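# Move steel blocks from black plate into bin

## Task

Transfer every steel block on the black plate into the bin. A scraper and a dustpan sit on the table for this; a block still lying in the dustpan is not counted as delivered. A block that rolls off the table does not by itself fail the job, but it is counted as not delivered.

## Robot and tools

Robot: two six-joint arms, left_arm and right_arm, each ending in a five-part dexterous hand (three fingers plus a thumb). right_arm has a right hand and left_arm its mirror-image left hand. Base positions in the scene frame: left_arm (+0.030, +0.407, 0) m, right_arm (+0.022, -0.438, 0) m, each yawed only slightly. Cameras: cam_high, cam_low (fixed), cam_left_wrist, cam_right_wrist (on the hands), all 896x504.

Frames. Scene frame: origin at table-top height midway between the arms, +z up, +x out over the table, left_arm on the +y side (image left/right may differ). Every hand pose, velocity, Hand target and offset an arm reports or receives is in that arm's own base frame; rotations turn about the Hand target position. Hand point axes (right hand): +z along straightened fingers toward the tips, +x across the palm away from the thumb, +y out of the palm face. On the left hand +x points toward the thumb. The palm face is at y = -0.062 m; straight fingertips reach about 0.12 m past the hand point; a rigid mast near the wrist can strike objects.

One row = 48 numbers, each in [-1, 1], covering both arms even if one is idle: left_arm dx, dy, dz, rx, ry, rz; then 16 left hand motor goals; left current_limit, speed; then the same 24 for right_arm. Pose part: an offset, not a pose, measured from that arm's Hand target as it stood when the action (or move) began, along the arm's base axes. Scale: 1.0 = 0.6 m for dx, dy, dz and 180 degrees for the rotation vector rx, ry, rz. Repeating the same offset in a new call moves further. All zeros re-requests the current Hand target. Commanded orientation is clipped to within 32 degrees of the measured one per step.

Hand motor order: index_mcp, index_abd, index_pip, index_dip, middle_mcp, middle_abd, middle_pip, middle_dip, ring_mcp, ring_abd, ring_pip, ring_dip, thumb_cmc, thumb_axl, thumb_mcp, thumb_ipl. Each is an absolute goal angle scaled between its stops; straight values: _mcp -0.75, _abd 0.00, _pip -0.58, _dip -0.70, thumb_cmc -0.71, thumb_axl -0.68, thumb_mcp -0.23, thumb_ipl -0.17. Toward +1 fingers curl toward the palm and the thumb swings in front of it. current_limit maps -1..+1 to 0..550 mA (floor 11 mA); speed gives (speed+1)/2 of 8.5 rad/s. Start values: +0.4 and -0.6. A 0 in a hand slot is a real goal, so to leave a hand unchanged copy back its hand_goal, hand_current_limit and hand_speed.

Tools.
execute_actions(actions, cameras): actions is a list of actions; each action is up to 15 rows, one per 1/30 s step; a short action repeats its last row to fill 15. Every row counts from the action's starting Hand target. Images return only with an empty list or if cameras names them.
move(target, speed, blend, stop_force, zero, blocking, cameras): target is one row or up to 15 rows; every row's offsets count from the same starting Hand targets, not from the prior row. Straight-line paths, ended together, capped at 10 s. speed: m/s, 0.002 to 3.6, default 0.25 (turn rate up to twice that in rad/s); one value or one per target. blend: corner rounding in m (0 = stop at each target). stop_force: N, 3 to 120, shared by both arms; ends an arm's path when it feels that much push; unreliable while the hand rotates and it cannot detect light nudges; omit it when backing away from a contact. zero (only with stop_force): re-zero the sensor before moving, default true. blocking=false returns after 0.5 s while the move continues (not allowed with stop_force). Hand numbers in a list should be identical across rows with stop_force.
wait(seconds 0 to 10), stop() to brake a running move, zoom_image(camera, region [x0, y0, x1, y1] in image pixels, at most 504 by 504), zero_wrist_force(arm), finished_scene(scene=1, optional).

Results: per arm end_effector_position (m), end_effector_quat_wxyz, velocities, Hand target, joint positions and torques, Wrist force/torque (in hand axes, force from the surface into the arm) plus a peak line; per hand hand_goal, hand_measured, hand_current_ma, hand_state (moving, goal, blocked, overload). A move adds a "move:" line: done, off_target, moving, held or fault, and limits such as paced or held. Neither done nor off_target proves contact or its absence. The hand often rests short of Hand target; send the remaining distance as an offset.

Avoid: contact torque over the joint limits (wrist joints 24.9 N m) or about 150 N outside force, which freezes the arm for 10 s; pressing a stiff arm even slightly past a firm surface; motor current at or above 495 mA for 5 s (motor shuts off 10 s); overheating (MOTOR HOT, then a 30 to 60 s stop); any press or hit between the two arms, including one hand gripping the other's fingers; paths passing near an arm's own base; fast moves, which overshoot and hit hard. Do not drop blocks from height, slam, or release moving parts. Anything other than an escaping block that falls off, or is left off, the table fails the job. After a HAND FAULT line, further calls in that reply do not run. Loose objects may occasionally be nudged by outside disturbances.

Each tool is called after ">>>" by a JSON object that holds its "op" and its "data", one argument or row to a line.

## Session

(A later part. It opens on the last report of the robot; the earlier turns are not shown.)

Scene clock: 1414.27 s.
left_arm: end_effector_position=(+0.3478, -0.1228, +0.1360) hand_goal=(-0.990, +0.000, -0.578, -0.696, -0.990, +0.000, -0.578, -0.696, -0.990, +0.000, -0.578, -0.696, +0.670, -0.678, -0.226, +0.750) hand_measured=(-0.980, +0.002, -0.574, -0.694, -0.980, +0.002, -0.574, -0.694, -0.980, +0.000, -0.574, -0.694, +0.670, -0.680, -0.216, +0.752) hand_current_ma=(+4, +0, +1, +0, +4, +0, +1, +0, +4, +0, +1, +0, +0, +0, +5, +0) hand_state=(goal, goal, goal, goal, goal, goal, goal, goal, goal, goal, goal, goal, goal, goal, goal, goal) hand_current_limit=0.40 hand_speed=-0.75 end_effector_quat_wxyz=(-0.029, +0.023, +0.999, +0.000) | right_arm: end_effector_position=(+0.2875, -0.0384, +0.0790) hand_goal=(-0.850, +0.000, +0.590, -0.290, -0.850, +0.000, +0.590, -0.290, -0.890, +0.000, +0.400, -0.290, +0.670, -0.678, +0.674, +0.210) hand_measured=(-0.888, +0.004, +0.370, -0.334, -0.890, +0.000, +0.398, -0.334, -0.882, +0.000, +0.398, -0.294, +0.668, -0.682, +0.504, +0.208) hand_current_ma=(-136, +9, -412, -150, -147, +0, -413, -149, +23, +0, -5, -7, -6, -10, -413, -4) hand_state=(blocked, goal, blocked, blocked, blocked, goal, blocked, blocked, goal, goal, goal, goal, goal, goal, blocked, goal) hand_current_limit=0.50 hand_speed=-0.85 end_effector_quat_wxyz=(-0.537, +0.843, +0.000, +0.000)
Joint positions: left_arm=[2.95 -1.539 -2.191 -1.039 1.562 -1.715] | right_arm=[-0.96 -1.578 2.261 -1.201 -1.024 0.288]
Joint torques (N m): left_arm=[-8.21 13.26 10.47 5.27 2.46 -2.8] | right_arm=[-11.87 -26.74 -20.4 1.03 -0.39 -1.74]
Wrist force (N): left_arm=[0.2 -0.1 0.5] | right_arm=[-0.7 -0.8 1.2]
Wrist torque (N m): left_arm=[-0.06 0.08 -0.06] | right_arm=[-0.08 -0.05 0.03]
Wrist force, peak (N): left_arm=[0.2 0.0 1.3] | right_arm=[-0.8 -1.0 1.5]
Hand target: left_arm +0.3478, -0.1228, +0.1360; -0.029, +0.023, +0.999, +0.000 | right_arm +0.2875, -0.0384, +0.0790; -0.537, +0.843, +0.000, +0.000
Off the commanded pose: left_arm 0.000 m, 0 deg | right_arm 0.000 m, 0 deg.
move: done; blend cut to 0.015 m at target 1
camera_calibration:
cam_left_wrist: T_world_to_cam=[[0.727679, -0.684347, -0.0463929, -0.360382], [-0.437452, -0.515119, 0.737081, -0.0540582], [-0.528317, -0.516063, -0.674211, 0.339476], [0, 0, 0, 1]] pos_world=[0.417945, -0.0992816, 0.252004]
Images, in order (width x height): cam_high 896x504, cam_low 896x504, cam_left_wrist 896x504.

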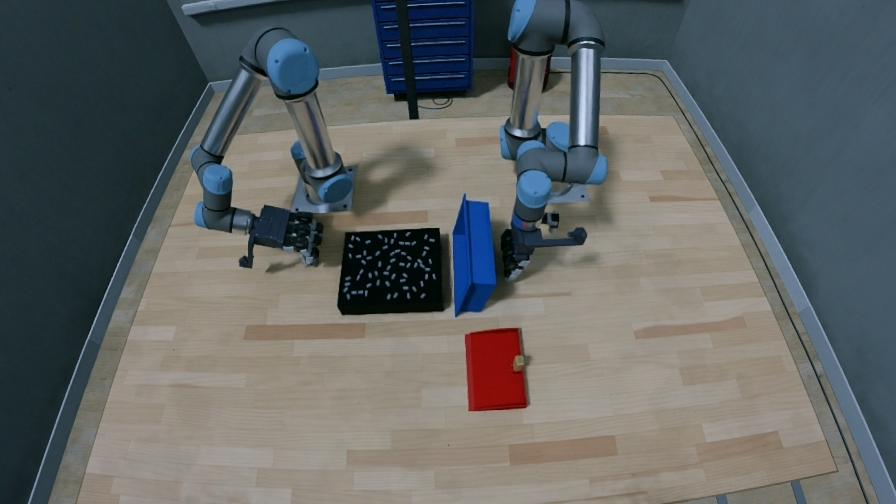

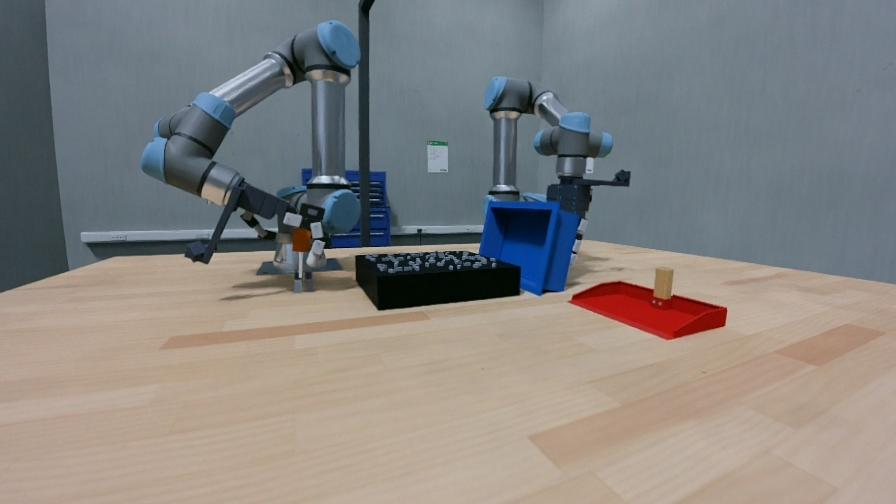

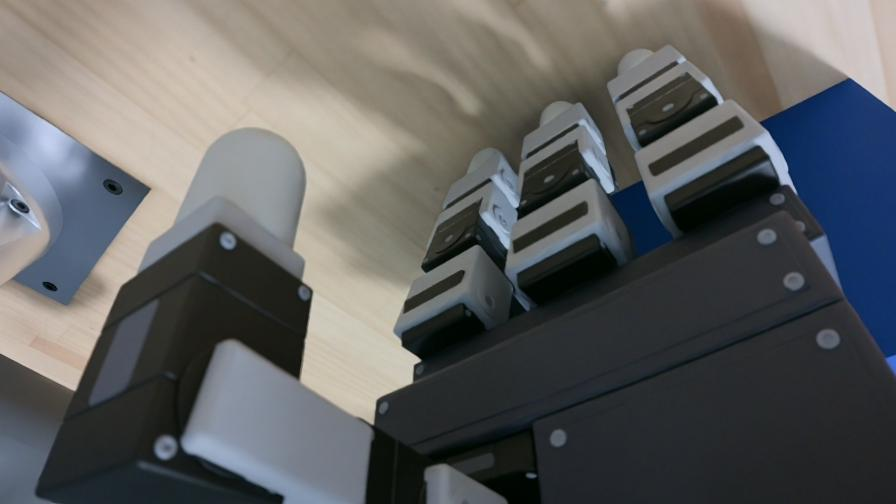

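>>> {"op": "move", "data": {
  "target": [-0.0088,-0.1915,0,0,0,0,-0.99,0,-0.577,-0.696,-0.99,0,-0.577,-0.696,-0.99,0,-0.577,-0.696,0.671,-0.678,-0.225,0.751,0.4,-0.75,0,0,0,0,0,0,-0.849,0,0.591,-0.29,-0.849,0,0.591,-0.29,-0.89,0,0.4,-0.29,0.671,-0.678,0.674,0.211,0.5,-0.85],
  "cameras": ["cam_high","cam_low","cam_left_wrist"],
  "speed": 0.04,
  "stop_force": 6
}}

>>> {"op": "zoom_image", "data": {
  "camera": "cam_low",
  "region": [440, 150, 640, 320]
}}

>>> {"op": "zoom_image", "data": {
  "camera": "cam_high",
  "region": [400, 170, 560, 330]
}}

Scene clock: 1426.17 s.
left_arm: end_effector_position=(+0.3425, -0.2377, +0.1360) hand_goal=(-0.990, +0.000, -0.578, -0.696, -0.990, +0.000, -0.578, -0.696, -0.990, +0.000, -0.578, -0.696, +0.670, -0.678, -0.226, +0.750) hand_measured=(-0.972, +0.002, -0.574, -0.694, -0.970, +0.002, -0.574, -0.694, -0.966, +0.000, -0.574, -0.694, +0.670, -0.680, -0.216, +0.752) hand_current_ma=(+10, +0, +1, +0, +13, +0, +1, +0, +17, +0, +1, +0, +0, +0, +5, +0) hand_state=(goal, goal, goal, goal, goal, goal, goal, goal, blocked, goal, goal, goal, goal, goal, goal, goal) hand_current_limit=0.40 hand_speed=-0.75 end_effector_quat_wxyz=(-0.029, +0.023, +0.999, +0.000) | right_arm: end_effector_position=(+0.2875, -0.0384, +0.0790) hand_goal=(-0.850, +0.000, +0.590, -0.290, -0.850, +0.000, +0.590, -0.290, -0.890, +0.000, +0.400, -0.290, +0.670, -0.678, +0.674, +0.210) hand_measured=(-0.888, +0.004, +0.370, -0.334, -0.890, +0.000, +0.398, -0.334, -0.882, +0.000, +0.398, -0.294, +0.668, -0.682, +0.504, +0.208) hand_current_ma=(-136, +9, -413, -150, -147, +0, -413, -149, +23, +0, -5, -7, -6, -10, -413, -4) hand_state=(blocked, goal, blocked, blocked, blocked, goal, blocked, blocked, goal, goal, goal, goal, goal, goal, blocked, goal) hand_current_limit=0.50 hand_speed=-0.85 end_effector_quat_wxyz=(-0.537, +0.843, +0.000, +0.000)
Joint positions: left_arm=[2.7 -1.688 -2.035 -1.042 1.548 -1.965] | right_arm=[-0.96 -1.578 2.261 -1.201 -1.024 0.288]
Joint torques (N m): left_arm=[-9.87 19.76 32.83 0.03 -3.33 -2.89] | right_arm=[-11.74 -26.36 -20.44 1.07 -0.32 -1.76]
Wrist force (N): left_arm=[0.5 6.0 -1.4] | right_arm=[-0.6 -0.9 1.3]
Wrist torque (N m): left_arm=[0.06 -0.02 -0.08] | right_arm=[-0.10 -0.06 0.04]
Wrist force, peak (N): left_arm=[0.5 6.0 -1.5] | right_arm=[-1.0 -1.1 1.3]
Hand target: left_arm +0.3425, -0.2377, +0.1360; -0.029, +0.023, +0.999, +0.000 | right_arm +0.2875, -0.0384, +0.0790; -0.537, +0.843, +0.000, +0.000
Off the commanded pose: left_arm 0.000 m, 0 deg | right_arm 0.000 m, 0 deg.
move: done
camera_calibration:
cam_left_wrist: T_world_to_cam=[[0.727679, -0.684347, -0.0463929, -0.435161], [-0.437452, -0.515119, 0.737081, -0.11549], [-0.528317, -0.516063, -0.674211, 0.277312], [0, 0, 0, 1]] pos_world=[0.412645, -0.214182, 0.251904]
Images, in order (width x height): cam_high 896x504, cam_low 896x504, cam_left_wrist 896x504.

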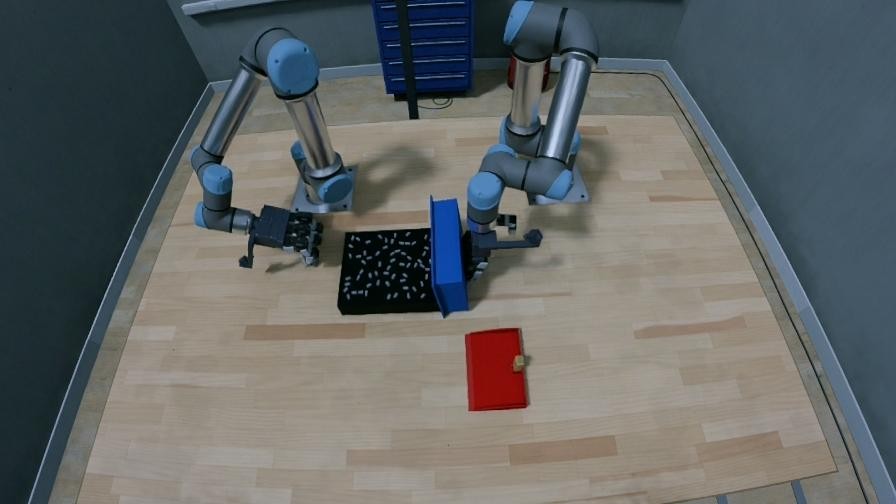

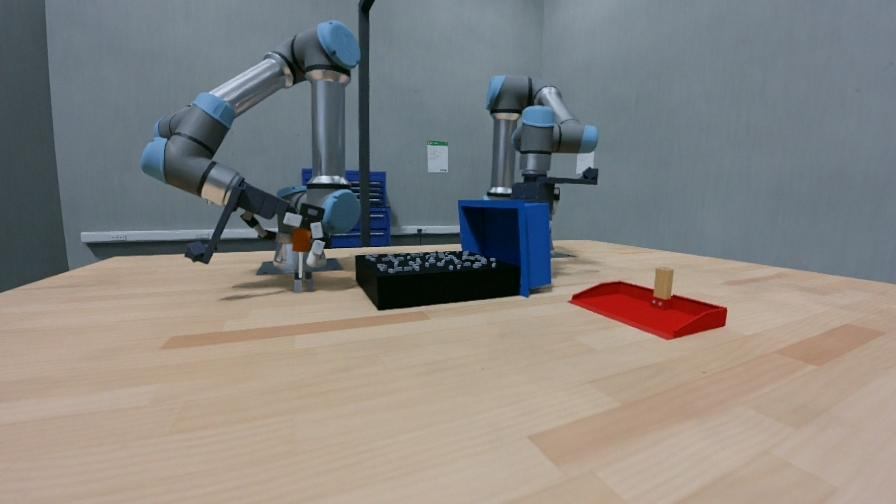

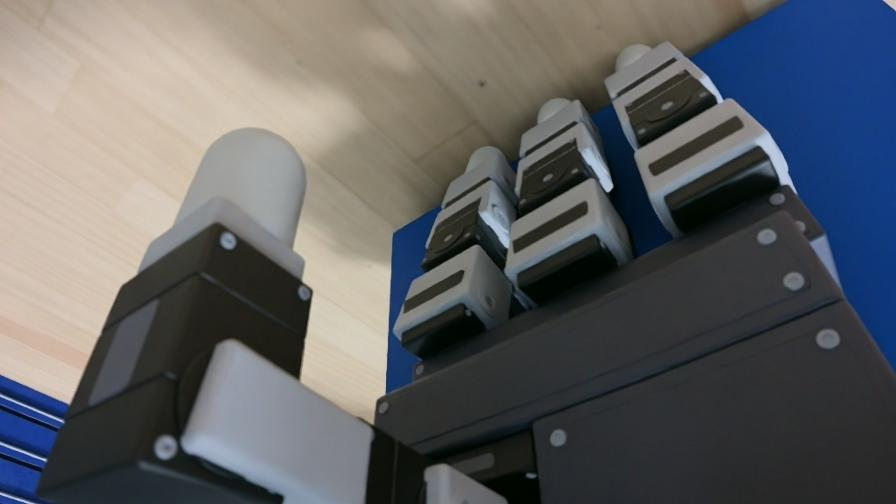

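Scaled by 2.520 from the camera's 896x504 image, which has a finer 1280x720 frame.

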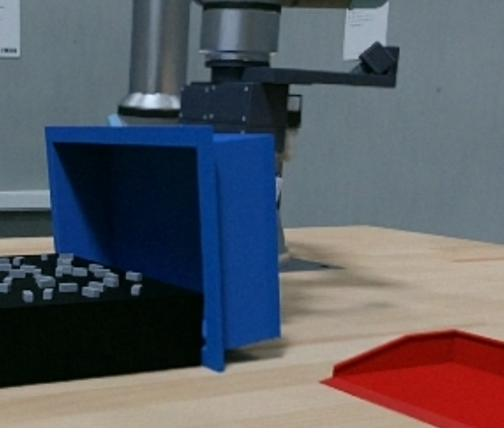

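Scaled by 3.150 from the camera's 896x504 image, which has a finer 1280x720 frame.

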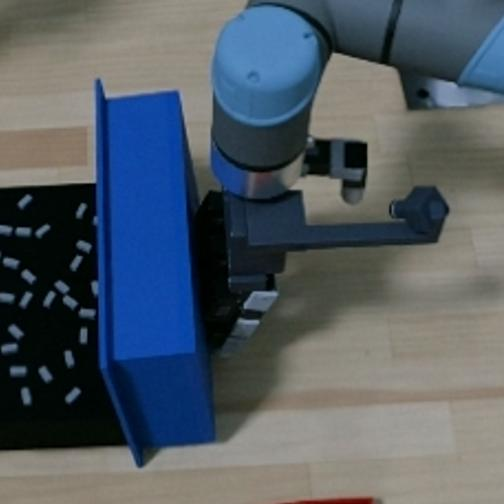

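>>> {"op": "move", "data": {
  "target": [0.0023,0.05,0,0,0,0,-0.99,0,-0.577,-0.696,-0.99,0,-0.577,-0.696,-0.99,0,-0.577,-0.696,0.671,-0.678,-0.225,0.751,0.4,-0.75,0,0,0,0,0,0,-0.849,0,0.591,-0.29,-0.849,0,0.591,-0.29,-0.89,0,0.4,-0.29,0.671,-0.678,0.674,0.211,0.5,-0.85],
  "cameras": ["cam_high","cam_low","cam_left_wrist"],
  "speed": 0.02
}}

>>> {"op": "zoom_image", "data": {
  "camera": "cam_low",
  "region": [440, 150, 640, 320]
}}

>>> {"op": "zoom_image", "data": {
  "camera": "cam_high",
  "region": [400, 170, 560, 330]
}}

Scene clock: 1448.53 s.
left_arm: end_effector_position=(+0.3439, -0.2078, +0.1360) hand_goal=(-0.990, +0.000, -0.578, -0.696, -0.990, +0.000, -0.578, -0.696, -0.990, +0.000, -0.578, -0.696, +0.670, -0.678, -0.226, +0.750) hand_measured=(-0.972, +0.002, -0.574, -0.694, -0.974, +0.002, -0.574, -0.694, -0.978, +0.000, -0.574, -0.694, +0.670, -0.680, -0.216, +0.752) hand_current_ma=(+12, +0, +1, +0, +9, +0, +1, +0, +6, +0, +1, +0, +0, +0, +5, +0) hand_state=(goal, goal, goal, goal, goal, goal, goal, goal, goal, goal, goal, goal, goal, goal, goal, goal) hand_current_limit=0.40 hand_speed=-0.75 end_effector_quat_wxyz=(-0.029, +0.023, +0.999, +0.000) | right_arm: end_effector_position=(+0.2875, -0.0384, +0.0790) hand_goal=(-0.850, +0.000, +0.590, -0.290, -0.850, +0.000, +0.590, -0.290, -0.890, +0.000, +0.400, -0.290, +0.670, -0.678, +0.674, +0.210) hand_measured=(-0.888, +0.004, +0.370, -0.334, -0.890, +0.000, +0.398, -0.334, -0.882, +0.000, +0.398, -0.294, +0.668, -0.682, +0.504, +0.208) hand_current_ma=(-136, +9, -412, -150, -147, +0, -413, -149, +23, +0, -5, -7, -6, -10, -413, -4) hand_state=(blocked, goal, blocked, blocked, blocked, goal, blocked, blocked, goal, goal, goal, goal, goal, goal, blocked, goal) hand_current_limit=0.50 hand_speed=-0.85 end_effector_quat_wxyz=(-0.537, +0.843, +0.000, +0.000)
Joint positions: left_arm=[2.76 -1.646 -2.082 -1.038 1.551 -1.905] | right_arm=[-0.96 -1.578 2.261 -1.201 -1.024 0.288]
Joint torques (N m): left_arm=[10.33 32.36 10.1 5.23 2.18 3.04] | right_arm=[-11.74 -26.22 -19.67 1.03 -0.34 -1.71]
Wrist force (N): left_arm=[0.3 1.8 1.0] | right_arm=[-0.7 -1.0 1.3]
Wrist torque (N m): left_arm=[-0.11 0.03 -0.04] | right_arm=[-0.12 -0.06 0.03]
Wrist force, peak (N): left_arm=[0.4 6.1 -1.7] | right_arm=[-0.9 -1.0 1.5]
Hand target: left_arm +0.3439, -0.2077, +0.1360; -0.029, +0.023, +0.999, +0.000 | right_arm +0.2875, -0.0384, +0.0790; -0.537, +0.843, +0.000, +0.000
Off the commanded pose: left_arm 0.000 m, 0 deg | right_arm 0.000 m, 0 deg.
move: done
camera_calibration:
cam_left_wrist: T_world_to_cam=[[0.727679, -0.684347, -0.0463929, -0.415718], [-0.437452, -0.515119, 0.737081, -0.0994757], [-0.528317, -0.516063, -0.674211, 0.293482], [0, 0, 0, 1]] pos_world=[0.414045, -0.184282, 0.251904]
Images, in order (width x height): cam_high 896x504, cam_low 896x504, cam_left_wrist 896x504.

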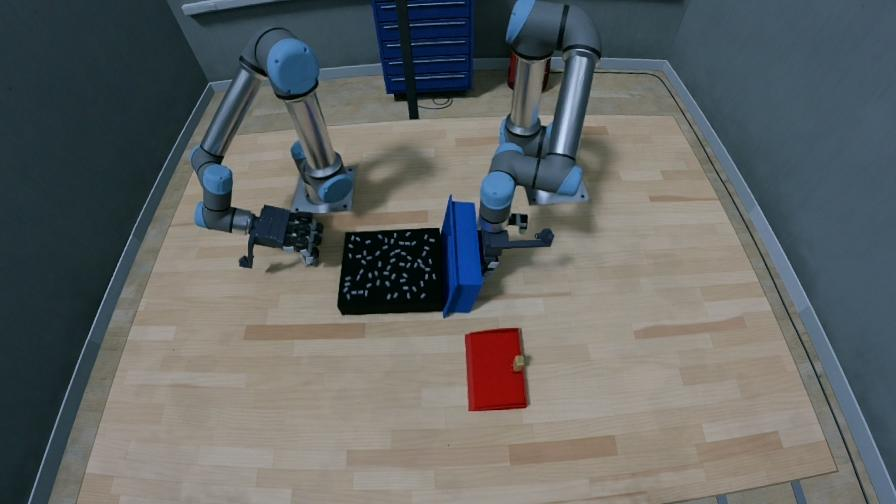

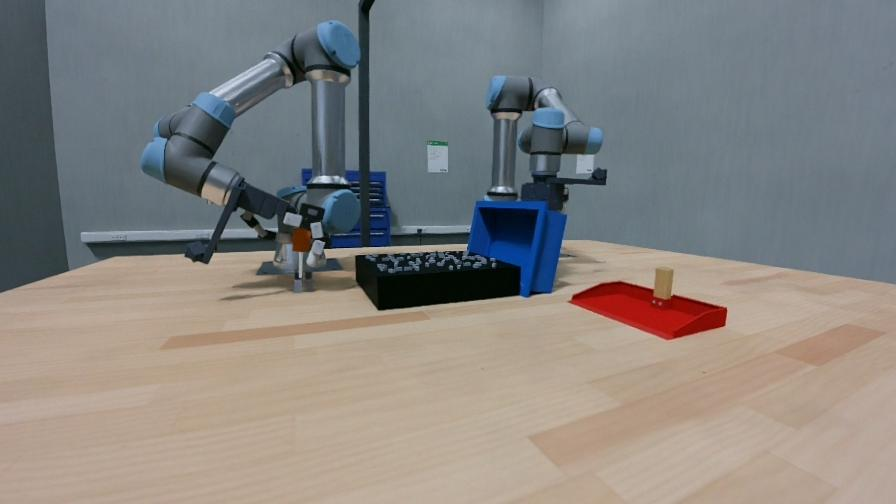

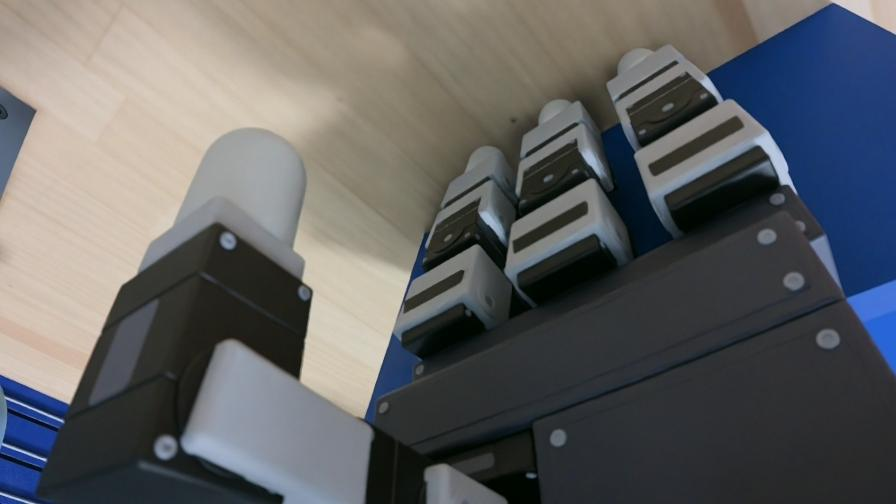

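Scaled by 2.520 from the camera's 896x504 image, which has a finer 1280x720 frame.

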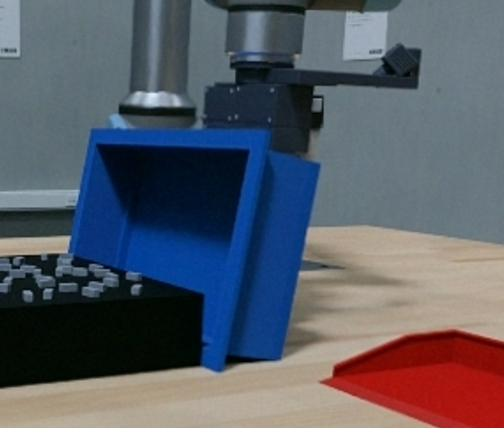

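Scaled by 3.150 from the camera's 896x504 image, which has a finer 1280x720 frame.

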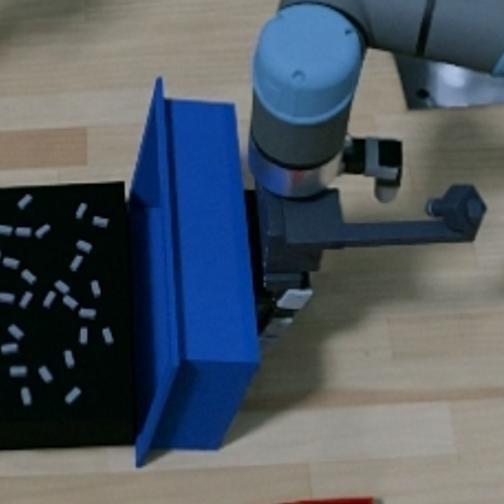

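>>> {"op": "move", "data": {
  "target": [
    [0,0.0083,0,0,0,0,-0.99,0,-0.577,-0.696,-0.99,0,-0.577,-0.696,-0.99,0,-0.577,-0.696,0.671,-0.678,-0.225,0.751,0.4,-0.75,0,0,0.1,0,0,0,-0.849,0,0.591,-0.29,-0.849,0,0.591,-0.29,0.411,0,0.956,0.174,0.671,-0.678,0.674,0.211,0.5,-0.7],
    [0,0.0083,0,0,0,0,-0.99,0,-0.577,-0.696,-0.99,0,-0.577,-0.696,-0.99,0,-0.577,-0.696,0.671,-0.678,-0.225,0.751,0.4,-0.75,0.0488,0.1988,0.1,0,0,0,-0.849,0,0.591,-0.29,-0.849,0,0.591,-0.29,0.411,0,0.956,0.174,0.671,-0.678,0.674,0.211,0.5,-0.7]
  ],
  "cameras": ["cam_high","cam_low","cam_right_wrist"],
  "speed": 0.08,
  "blend": 0.02
}}

>>> {"op": "zoom_image", "data": {
  "camera": "cam_high",
  "region": [300, 170, 500, 330]
}}

>>> {"op": "zoom_image", "data": {
  "camera": "cam_low",
  "region": [330, 170, 530, 320]
}}

Scene clock: 1550.67 s.
left_arm: end_effector_position=(+0.3439, -0.2027, +0.1360) hand_goal=(-0.990, +0.000, -0.578, -0.696, -0.990, +0.000, -0.578, -0.696, -0.990, +0.000, -0.578, -0.696, +0.670, -0.678, -0.226, +0.750) hand_measured=(-0.978, +0.002, -0.574, -0.694, -0.978, +0.002, -0.574, -0.694, -0.978, +0.000, -0.574, -0.694, +0.670, -0.680, -0.216, +0.752) hand_current_ma=(+6, +0, +1, +0, +5, +0, +1, +0, +6, +0, +1, +0, +0, +0, +5, +0) hand_state=(goal, goal, goal, goal, goal, goal, goal, goal, goal, goal, goal, goal, goal, goal, goal, goal) hand_current_limit=0.40 hand_speed=-0.75 end_effector_quat_wxyz=(-0.029, +0.023, +0.999, +0.000) | right_arm: end_effector_position=(+0.3168, +0.0808, +0.1390) hand_goal=(-0.850, +0.000, +0.590, -0.290, -0.850, +0.000, +0.590, -0.290, +0.410, +0.000, +0.956, +0.174, +0.670, -0.678, +0.674, +0.210) hand_measured=(-0.924, +0.040, +0.410, -0.318, -0.874, +0.002, +0.546, -0.318, +0.160, -0.002, +0.922, +0.172, +0.650, -0.762, +0.492, +0.204) hand_current_ma=(-297, +114, -412, -88, -76, +2, -152, -91, -413, -3, -114, -5, -62, -409, -413, -24) hand_state=(blocked, blocked, blocked, blocked, blocked, goal, blocked, blocked, blocked, goal, blocked, goal, blocked, blocked, blocked, goal) hand_current_limit=0.50 hand_speed=-0.70 end_effector_quat_wxyz=(-0.537, +0.843, +0.000, +0.000)
Joint positions: left_arm=[2.771 -1.639 -2.09 -1.038 1.552 -1.895] | right_arm=[-0.652 -1.76 2.259 -1.154 -0.766 0.505]
Joint torques (N m): left_arm=[10.83 32.6 10.65 5.11 2.28 3.07] | right_arm=[9.7 -21.43 -9.23 -1.77 2.33 1.58]
Wrist force (N): left_arm=[0.2 0.2 0.5] | right_arm=[-0.4 -1.0 1.1]
Wrist torque (N m): left_arm=[-0.02 0.07 -0.07] | right_arm=[-0.02 -0.12 -0.04]
Wrist force, peak (N): left_arm=[0.4 1.9 1.2] | right_arm=[-0.3 -1.2 1.8]
Hand target: left_arm +0.3439, -0.2027, +0.1360; -0.029, +0.023, +0.999, +0.000 | right_arm +0.3168, +0.0808, +0.1390; -0.537, +0.843, +0.000, +0.000
Off the commanded pose: left_arm 0.000 m, 0 deg | right_arm 0.000 m, 0 deg.
move: done
camera_calibration:
cam_right_wrist: T_world_to_cam=[[-0.750368, -0.308236, -0.584755, 0.375683], [-0.428818, -0.446236, 0.785487, 0.0221169], [-0.503053, 0.840157, 0.202664, 0.197284], [0, 0, 0, 1]] pos_world=[0.390629, -0.0400812, 0.162327]
Images, in order (width x height): cam_high 896x504, cam_low 896x504, cam_right_wrist 896x504.

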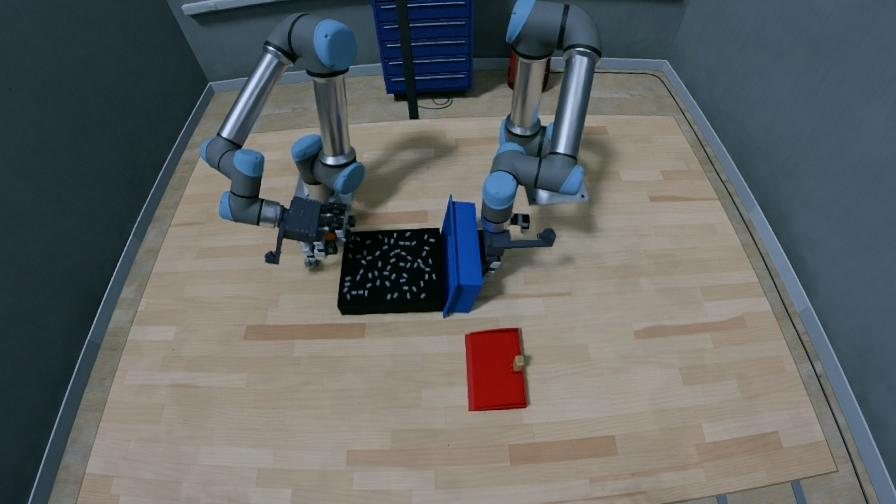

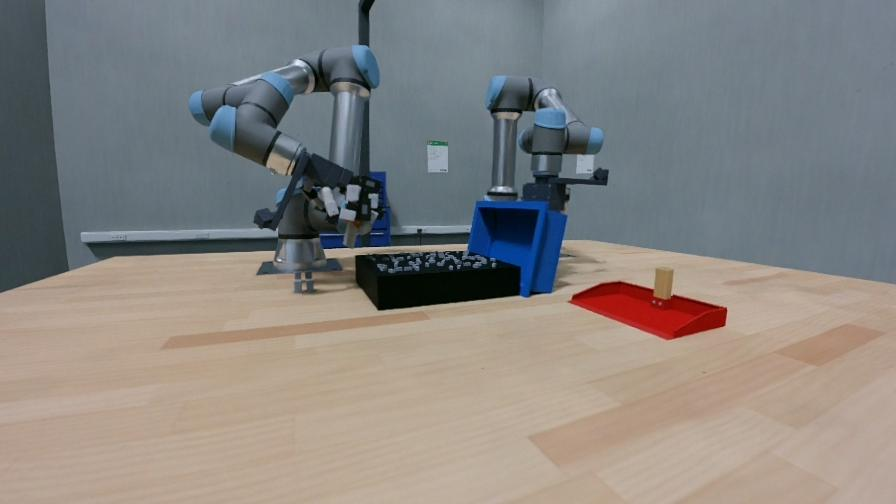

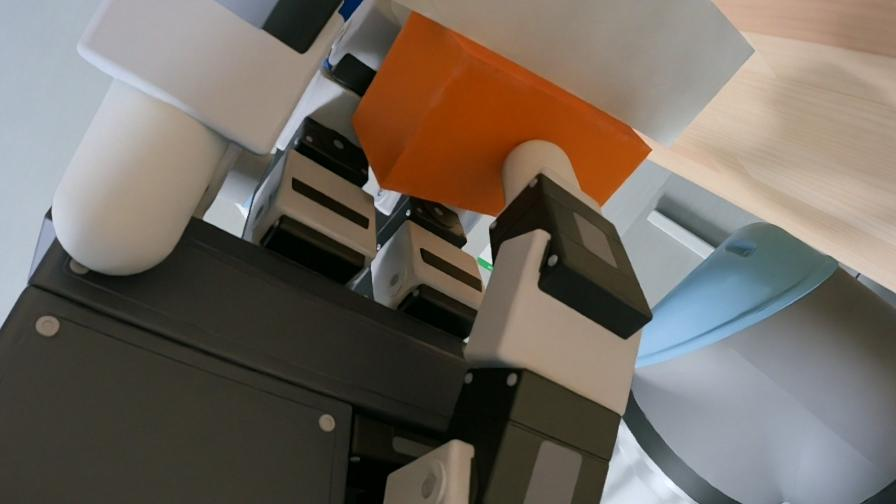

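Scaled by 2.520 from the camera's 896x504 image, which has a finer 1280x720 frame.

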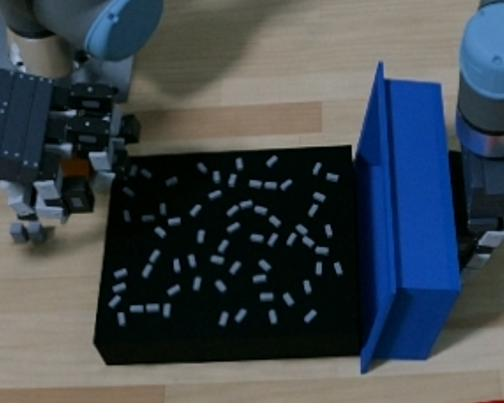

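Scaled by 2.520 from the camera's 896x504 image, which has a finer 1280x720 frame.

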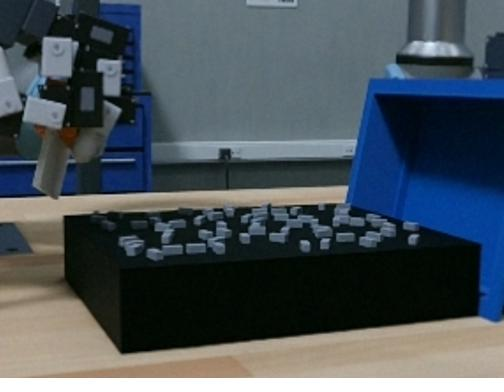

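>>> {"op": "move", "data": {
  "target": [0,0,0,0,0,0,-0.99,0,-0.577,-0.696,-0.99,0,-0.577,-0.696,-0.99,0,-0.577,-0.696,0.671,-0.678,-0.225,0.751,0.4,-0.75,0,0,0,0,0,0,-0.849,0,0.591,-0.29,-0.849,0,0.591,-0.29,-0.89,0,0.4,-0.29,0.671,-0.678,0.674,0.211,0.5,-0.8],
  "cameras": ["cam_high","cam_low","cam_right_wrist"],
  "speed": 0.08
}}

>>> {"op": "zoom_image", "data": {
  "camera": "cam_low",
  "region": [330, 170, 530, 320]
}}

Scene clock: 1560.10 s.
left_arm: end_effector_position=(+0.3439, -0.2027, +0.1360) hand_goal=(-0.990, +0.000, -0.578, -0.696, -0.990, +0.000, -0.578, -0.696, -0.990, +0.000, -0.578, -0.696, +0.670, -0.678, -0.226, +0.750) hand_measured=(-0.978, +0.002, -0.574, -0.694, -0.978, +0.002, -0.574, -0.694, -0.978, +0.000, -0.574, -0.694, +0.670, -0.680, -0.216, +0.752) hand_current_ma=(+6, +0, +1, +0, +5, +0, +1, +0, +6, +0, +1, +0, +0, +0, +5, +0) hand_state=(goal, goal, goal, goal, goal, goal, goal, goal, goal, goal, goal, goal, goal, goal, goal, goal) hand_current_limit=0.40 hand_speed=-0.75 end_effector_quat_wxyz=(-0.029, +0.023, +0.999, +0.000) | right_arm: end_effector_position=(+0.3168, +0.0808, +0.1390) hand_goal=(-0.850, +0.000, +0.590, -0.290, -0.850, +0.000, +0.590, -0.290, -0.890, +0.000, +0.400, -0.290, +0.670, -0.678, +0.674, +0.210) hand_measured=(-0.924, +0.002, +0.438, -0.318, -0.916, +0.006, +0.496, -0.340, -0.076, -0.002, +0.454, -0.288, +0.662, -0.728, +0.492, +0.200) hand_current_ma=(-297, +2, -413, -88, -260, +11, -371, -181, +412, -2, +189, +5, -18, -218, -413, -40) hand_state=(blocked, goal, blocked, blocked, blocked, goal, blocked, blocked, blocked, goal, blocked, goal, goal, blocked, blocked, goal) hand_current_limit=0.50 hand_speed=-0.80 end_effector_quat_wxyz=(-0.537, +0.843, +0.000, +0.000)
Joint positions: left_arm=[2.771 -1.639 -2.09 -1.038 1.552 -1.895] | right_arm=[-0.652 -1.76 2.259 -1.155 -0.766 0.506]
Joint torques (N m): left_arm=[11.07 32.04 10.06 5.04 2.45 2.86] | right_arm=[10.12 -21.65 -9.3 -1.73 2.41 1.57]
Wrist force (N): left_arm=[0.4 0.0 0.5] | right_arm=[-0.5 -0.9 1.0]
Wrist torque (N m): left_arm=[-0.04 0.04 -0.04] | right_arm=[-0.01 -0.11 -0.04]
Wrist force, peak (N): left_arm=[0.5 0.0 0.6] | right_arm=[-0.4 -1.0 1.4]
Hand target: left_arm +0.3439, -0.2027, +0.1360; -0.029, +0.023, +0.999, +0.000 | right_arm +0.3168, +0.0808, +0.1390; -0.537, +0.843, +0.000, +0.000
Off the commanded pose: left_arm 0.000 m, 0 deg | right_arm 0.000 m, 0 deg.
move: done
camera_calibration:
cam_right_wrist: T_world_to_cam=[[-0.750393, -0.308262, -0.584709, 0.375684], [-0.428774, -0.446218, 0.785521, 0.0220952], [-0.503054, 0.840157, 0.202665, 0.197284], [0, 0, 0, 1]] pos_world=[0.390629, -0.0400812, 0.162327]
Images, in order (width x height): cam_high 896x504, cam_low 896x504, cam_right_wrist 896x504.

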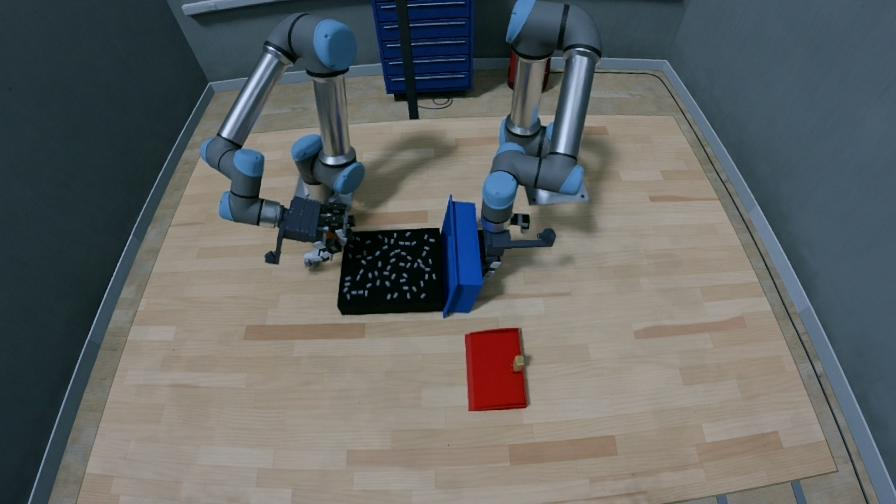

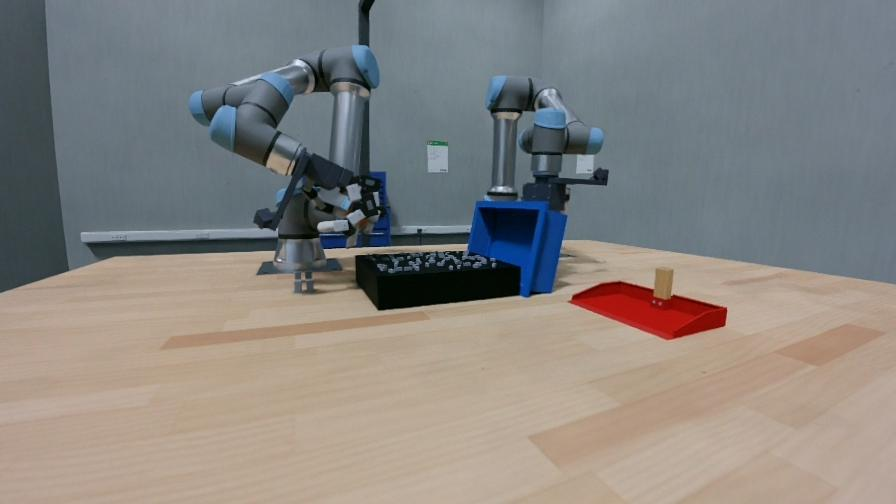

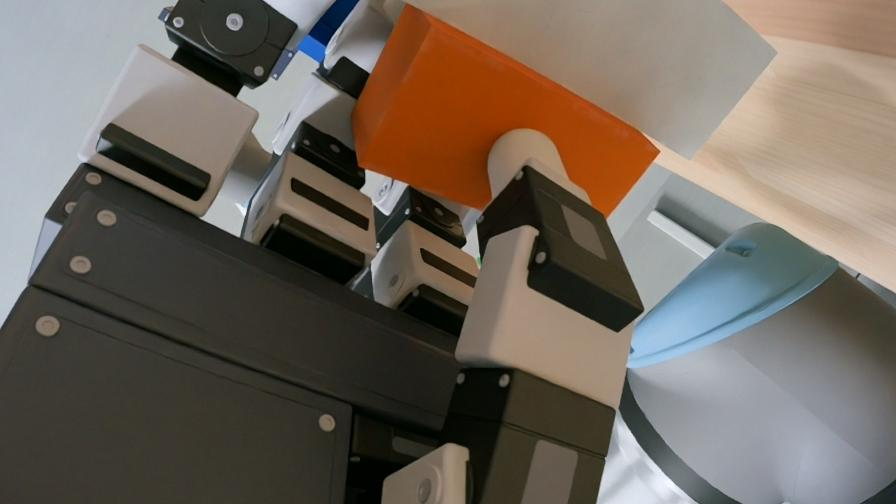

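Scaled by 2.520 from the camera's 896x504 image, which has a finer 1280x720 frame.

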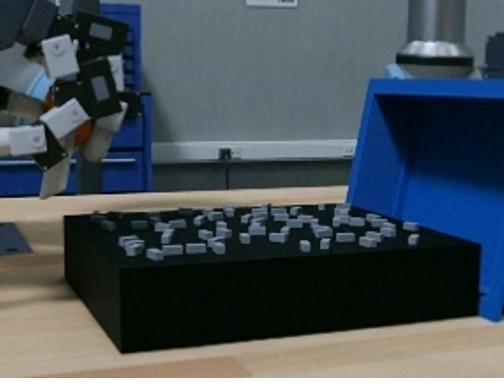

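>>> {"op": "move", "data": {
  "target": [0,0,0,0,0,0,-0.99,0,-0.577,-0.696,-0.99,0,-0.577,-0.696,-0.99,0,-0.577,-0.696,0.671,-0.678,-0.225,0.751,0.4,-0.75,0,0,0,0,0,0,-0.849,0,0.591,-0.29,-0.849,0,0.591,-0.29,-0.3,0,0.956,0.5,0.671,-0.678,0.674,0.211,0.5,-0.8],
  "speed": 0.08
}}

>>> {"op": "move", "data": {
  "target": [0,0,0,0,0,0,-0.99,0,-0.577,-0.696,-0.99,0,-0.577,-0.696,-0.99,0,-0.577,-0.696,0.671,-0.678,-0.225,0.751,0.4,-0.75,0,0,0,0,0,0,-0.849,0,0.591,-0.29,-0.849,0,0.591,-0.29,-0.89,0,0.956,0.5,0.671,-0.678,0.674,0.211,0.5,-0.8],
  "cameras": ["cam_high","cam_low","cam_right_wrist"],
  "speed": 0.08
}}

>>> {"op": "zoom_image", "data": {
  "camera": "cam_low",
  "region": [330, 170, 530, 320]
}}

Scene clock: 1589.00 s.
left_arm: end_effector_position=(+0.3439, -0.2027, +0.1360) hand_goal=(-0.990, +0.000, -0.578, -0.696, -0.990, +0.000, -0.578, -0.696, -0.990, +0.000, -0.578, -0.696, +0.670, -0.678, -0.226, +0.750) hand_measured=(-0.978, +0.002, -0.574, -0.694, -0.978, +0.002, -0.574, -0.694, -0.978, +0.000, -0.574, -0.694, +0.670, -0.680, -0.216, +0.752) hand_current_ma=(+6, +0, +1, +0, +5, +0, +1, +0, +6, +0, +1, +0, +0, +0, +5, +0) hand_state=(goal, goal, goal, goal, goal, goal, goal, goal, goal, goal, goal, goal, goal, goal, goal, goal) hand_current_limit=0.40 hand_speed=-0.75 end_effector_quat_wxyz=(-0.029, +0.023, +0.999, +0.000) | right_arm: end_effector_position=(+0.3168, +0.0808, +0.1390) hand_goal=(-0.850, +0.000, +0.590, -0.290, -0.850, +0.000, +0.590, -0.290, -0.300, +0.000, +0.956, +0.500, +0.670, -0.678, +0.674, +0.210) hand_measured=(-0.924, +0.002, +0.438, -0.318, -0.916, +0.008, +0.496, -0.338, -0.258, -0.002, +0.958, +0.496, +0.658, -0.728, +0.492, +0.200) hand_current_ma=(-297, +2, -413, -88, -266, +15, -371, -170, +151, -2, +5, -6, -31, -218, -413, -40) hand_state=(blocked, goal, blocked, blocked, blocked, goal, blocked, blocked, blocked, goal, goal, goal, goal, blocked, blocked, goal) hand_current_limit=0.50 hand_speed=-0.80 end_effector_quat_wxyz=(-0.537, +0.843, +0.000, +0.000)
Joint positions: left_arm=[2.771 -1.639 -2.09 -1.038 1.552 -1.895] | right_arm=[-0.652 -1.76 2.259 -1.155 -0.766 0.506]
Joint torques (N m): left_arm=[10.95 31.01 10.07 5.03 2.32 3.11] | right_arm=[9.96 -22.07 -9.72 -1.59 2.17 1.44]
Wrist force (N): left_arm=[0.4 -0.1 0.4] | right_arm=[-0.6 -1.1 1.2]
Wrist torque (N m): left_arm=[-0.04 0.04 -0.05] | right_arm=[-0.06 -0.10 -0.05]
Wrist force, peak (N): left_arm=[0.6 0.0 0.5] | right_arm=[-0.4 -1.3 1.3]
Hand target: left_arm +0.3439, -0.2027, +0.1360; -0.029, +0.023, +0.999, +0.000 | right_arm +0.3168, +0.0808, +0.1390; -0.537, +0.843, +0.000, +0.000
Off the commanded pose: left_arm 0.000 m, 0 deg | right_arm 0.000 m, 0 deg.
move: done

Scene clock: 1589.50 s.
left_arm: end_effector_position=(+0.3439, -0.2027, +0.1360) hand_goal=(-0.990, +0.000, -0.578, -0.696, -0.990, +0.000, -0.578, -0.696, -0.990, +0.000, -0.578, -0.696, +0.670, -0.678, -0.226, +0.750) hand_measured=(-0.978, +0.002, -0.574, -0.694, -0.978, +0.002, -0.574, -0.694, -0.978, +0.000, -0.574, -0.694, +0.670, -0.680, -0.216, +0.752) hand_current_ma=(+6, +0, +1, +0, +5, +0, +1, +0, +6, +0, +1, +0, +0, +0, +5, +0) hand_state=(goal, goal, goal, goal, goal, goal, goal, goal, goal, goal, goal, goal, goal, goal, goal, goal) hand_current_limit=0.40 hand_speed=-0.75 end_effector_quat_wxyz=(-0.029, +0.023, +0.999, +0.000) | right_arm: end_effector_position=(+0.3168, +0.0808, +0.1390) hand_goal=(-0.850, +0.000, +0.590, -0.290, -0.850, +0.000, +0.590, -0.290, -0.890, +0.000, +0.956, +0.500, +0.670, -0.678, +0.674, +0.210) hand_measured=(-0.924, +0.002, +0.438, -0.318, -0.918, +0.008, +0.496, -0.338, -0.282, -0.002, +0.970, +0.496, +0.660, -0.728, +0.492, +0.200) hand_current_ma=(-297, +2, -413, -88, -270, +15, -371, -170, +412, -2, +42, -6, -29, -218, -413, -40) hand_state=(blocked, goal, blocked, blocked, blocked, goal, blocked, blocked, blocked, goal, goal, goal, goal, blocked, blocked, goal) hand_current_limit=0.50 hand_speed=-0.80 end_effector_quat_wxyz=(-0.537, +0.843, +0.000, +0.000)
Joint positions: left_arm=[2.771 -1.639 -2.09 -1.038 1.552 -1.895] | right_arm=[-0.652 -1.76 2.259 -1.155 -0.766 0.506]
Joint torques (N m): left_arm=[9.96 30.92 10.58 5.09 2.44 2.95] | right_arm=[10.05 -21.35 -9.91 -1.48 2.14 1.56]
Wrist force (N): left_arm=[0.3 0.2 0.5] | right_arm=[-0.5 -0.7 1.0]
Wrist torque (N m): left_arm=[-0.02 0.06 -0.06] | right_arm=[0.00 -0.11 -0.03]
Wrist force, peak (N): left_arm=[0.5 0.0 0.6] | right_arm=[-0.5 -1.1 1.3]
Hand target: left_arm +0.3439, -0.2027, +0.1360; -0.029, +0.023, +0.999, +0.000 | right_arm +0.3168, +0.0808, +0.1390; -0.537, +0.843, +0.000, +0.000
Off the commanded pose: left_arm 0.000 m, 0 deg | right_arm 0.000 m, 0 deg.
move: done
camera_calibration:
cam_right_wrist: T_world_to_cam=[[-0.750393, -0.308262, -0.584709, 0.375684], [-0.428774, -0.446218, 0.785521, 0.0220952], [-0.503054, 0.840157, 0.202665, 0.197284], [0, 0, 0, 1]] pos_world=[0.390629, -0.0400812, 0.162327]
Images, in order (width x height): cam_high 896x504, cam_low 896x504, cam_right_wrist 896x504.

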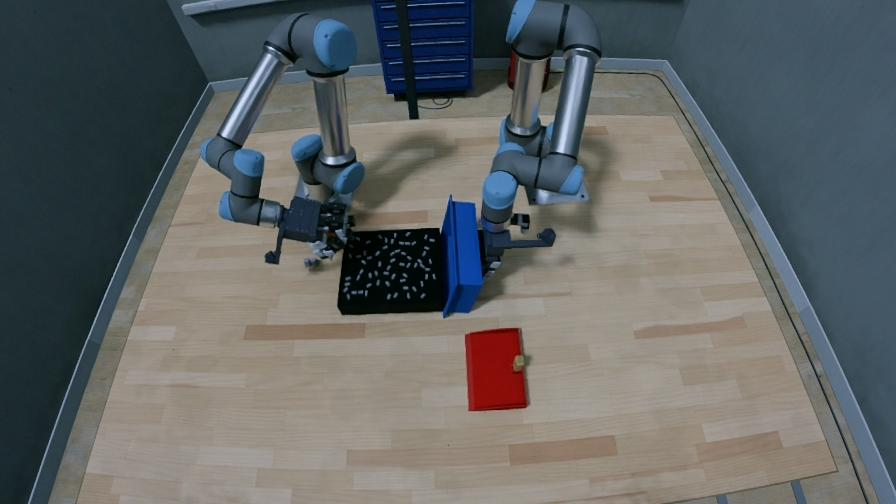

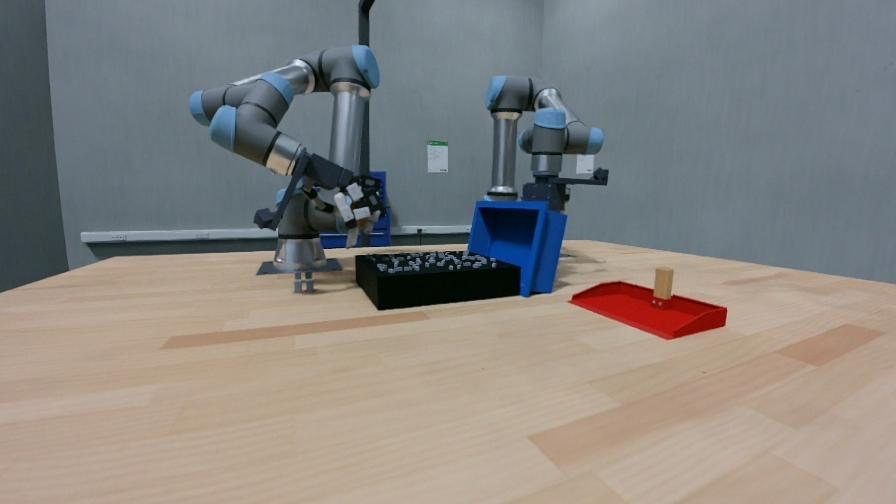

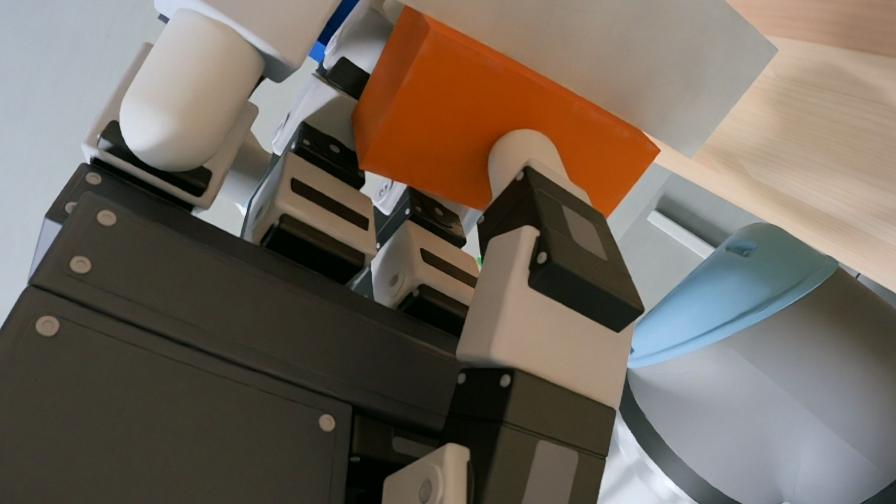

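Scaled by 2.520 from the camera's 896x504 image, which has a finer 1280x720 frame.

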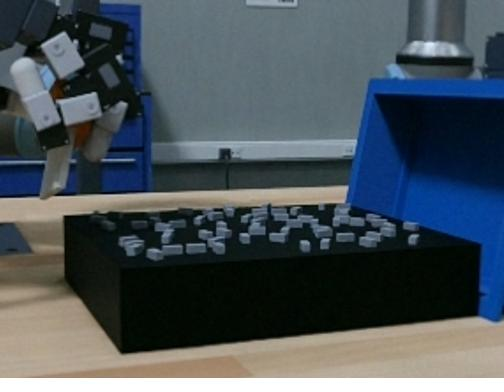

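>>> {"op": "move", "data": {
  "target": [
    [0,0,0,0,0,0,-0.99,0,-0.577,-0.696,-0.99,0,-0.577,-0.696,-0.99,0,-0.577,-0.696,0.671,-0.678,-0.225,0.751,0.4,-0.75,0,0,0,0,0,0,-0.849,0,0.591,-0.29,-0.849,0,0.591,-0.29,-0.28,0,0.956,0.03,0.671,-0.678,0.674,0.211,0.5,-0.8],
    [0,0,0,0,0,0,-0.99,0,-0.577,-0.696,-0.99,0,-0.577,-0.696,-0.99,0,-0.577,-0.696,0.671,-0.678,-0.225,0.751,0.4,-0.75,0,0,0,0,0,0,-0.849,0,0.591,-0.29,-0.849,0,0.591,-0.29,-0.89,0,0.956,0.174,0.671,-0.678,0.674,0.211,0.5,-0.8]
  ],
  "cameras": ["cam_low","cam_right_wrist"],
  "speed": 0.08
}}

Scene clock: 1620.50 s.
left_arm: end_effector_position=(+0.3439, -0.2027, +0.1360) hand_goal=(-0.990, +0.000, -0.578, -0.696, -0.990, +0.000, -0.578, -0.696, -0.990, +0.000, -0.578, -0.696, +0.670, -0.678, -0.226, +0.750) hand_measured=(-0.978, +0.002, -0.574, -0.694, -0.978, +0.002, -0.574, -0.694, -0.978, +0.000, -0.574, -0.694, +0.670, -0.680, -0.216, +0.752) hand_current_ma=(+6, +0, +1, +0, +5, +0, +1, +0, +6, +0, +1, +0, +0, +0, +5, +0) hand_state=(goal, goal, goal, goal, goal, goal, goal, goal, goal, goal, goal, goal, goal, goal, goal, goal) hand_current_limit=0.40 hand_speed=-0.75 end_effector_quat_wxyz=(-0.029, +0.023, +0.999, +0.000) | right_arm: end_effector_position=(+0.3168, +0.0808, +0.1390) hand_goal=(-0.850, +0.000, +0.590, -0.290, -0.850, +0.000, +0.590, -0.290, -0.890, +0.000, +0.956, +0.174, +0.670, -0.678, +0.674, +0.210) hand_measured=(-0.924, +0.002, +0.438, -0.318, -0.918, +0.008, +0.496, -0.338, -0.282, -0.002, +0.972, +0.170, +0.658, -0.728, +0.492, +0.200) hand_current_ma=(-297, +2, -413, -88, -271, +15, -371, -170, +412, -3, +43, -7, -30, -218, -413, -40) hand_state=(blocked, goal, blocked, blocked, blocked, goal, blocked, blocked, blocked, goal, goal, goal, goal, blocked, blocked, goal) hand_current_limit=0.50 hand_speed=-0.80 end_effector_quat_wxyz=(-0.537, +0.843, +0.000, +0.000)
Joint positions: left_arm=[2.771 -1.639 -2.09 -1.038 1.552 -1.895] | right_arm=[-0.652 -1.76 2.259 -1.155 -0.766 0.506]
Joint torques (N m): left_arm=[9.43 32.26 10.31 4.9 2.36 3.08] | right_arm=[9.29 -21.08 -9.53 -1.39 2.1 1.46]
Wrist force (N): left_arm=[0.3 0.0 0.4] | right_arm=[-0.3 -1.0 1.2]
Wrist torque (N m): left_arm=[-0.03 0.06 -0.06] | right_arm=[-0.06 -0.14 -0.02]
Wrist force, peak (N): left_arm=[0.6 -0.1 0.5] | right_arm=[-0.3 -1.1 1.4]
Hand target: left_arm +0.3439, -0.2027, +0.1360; -0.029, +0.023, +0.999, +0.000 | right_arm +0.3168, +0.0808, +0.1390; -0.537, +0.843, +0.000, +0.000
Off the commanded pose: left_arm 0.000 m, 0 deg | right_arm 0.000 m, 0 deg.
move: done
camera_calibration:
cam_right_wrist: T_world_to_cam=[[-0.750393, -0.308262, -0.584709, 0.375684], [-0.428774, -0.446218, 0.785521, 0.0220952], [-0.503054, 0.840157, 0.202665, 0.197284], [0, 0, 0, 1]] pos_world=[0.390629, -0.0400812, 0.162327]
Images, in order (width x height): cam_low 896x504, cam_right_wrist 896x504.

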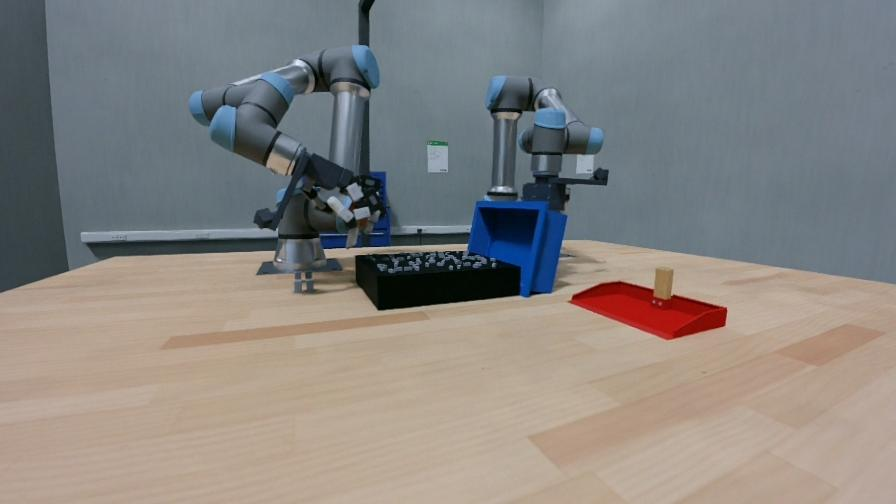

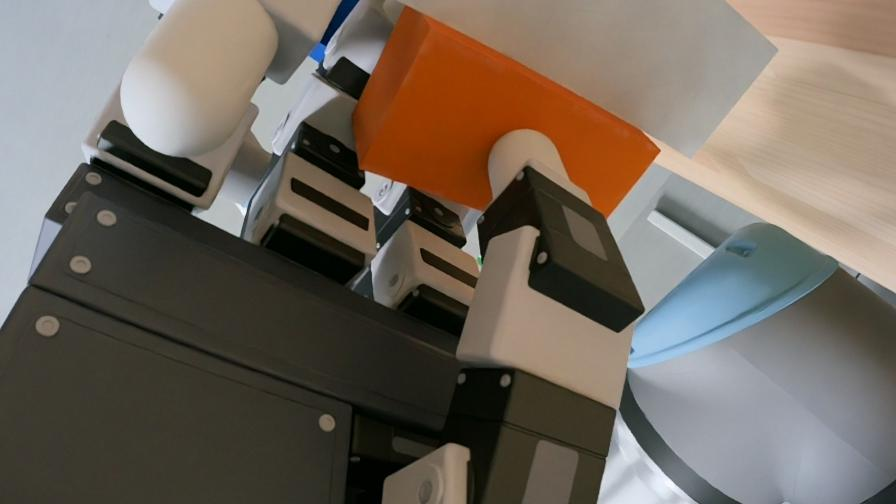

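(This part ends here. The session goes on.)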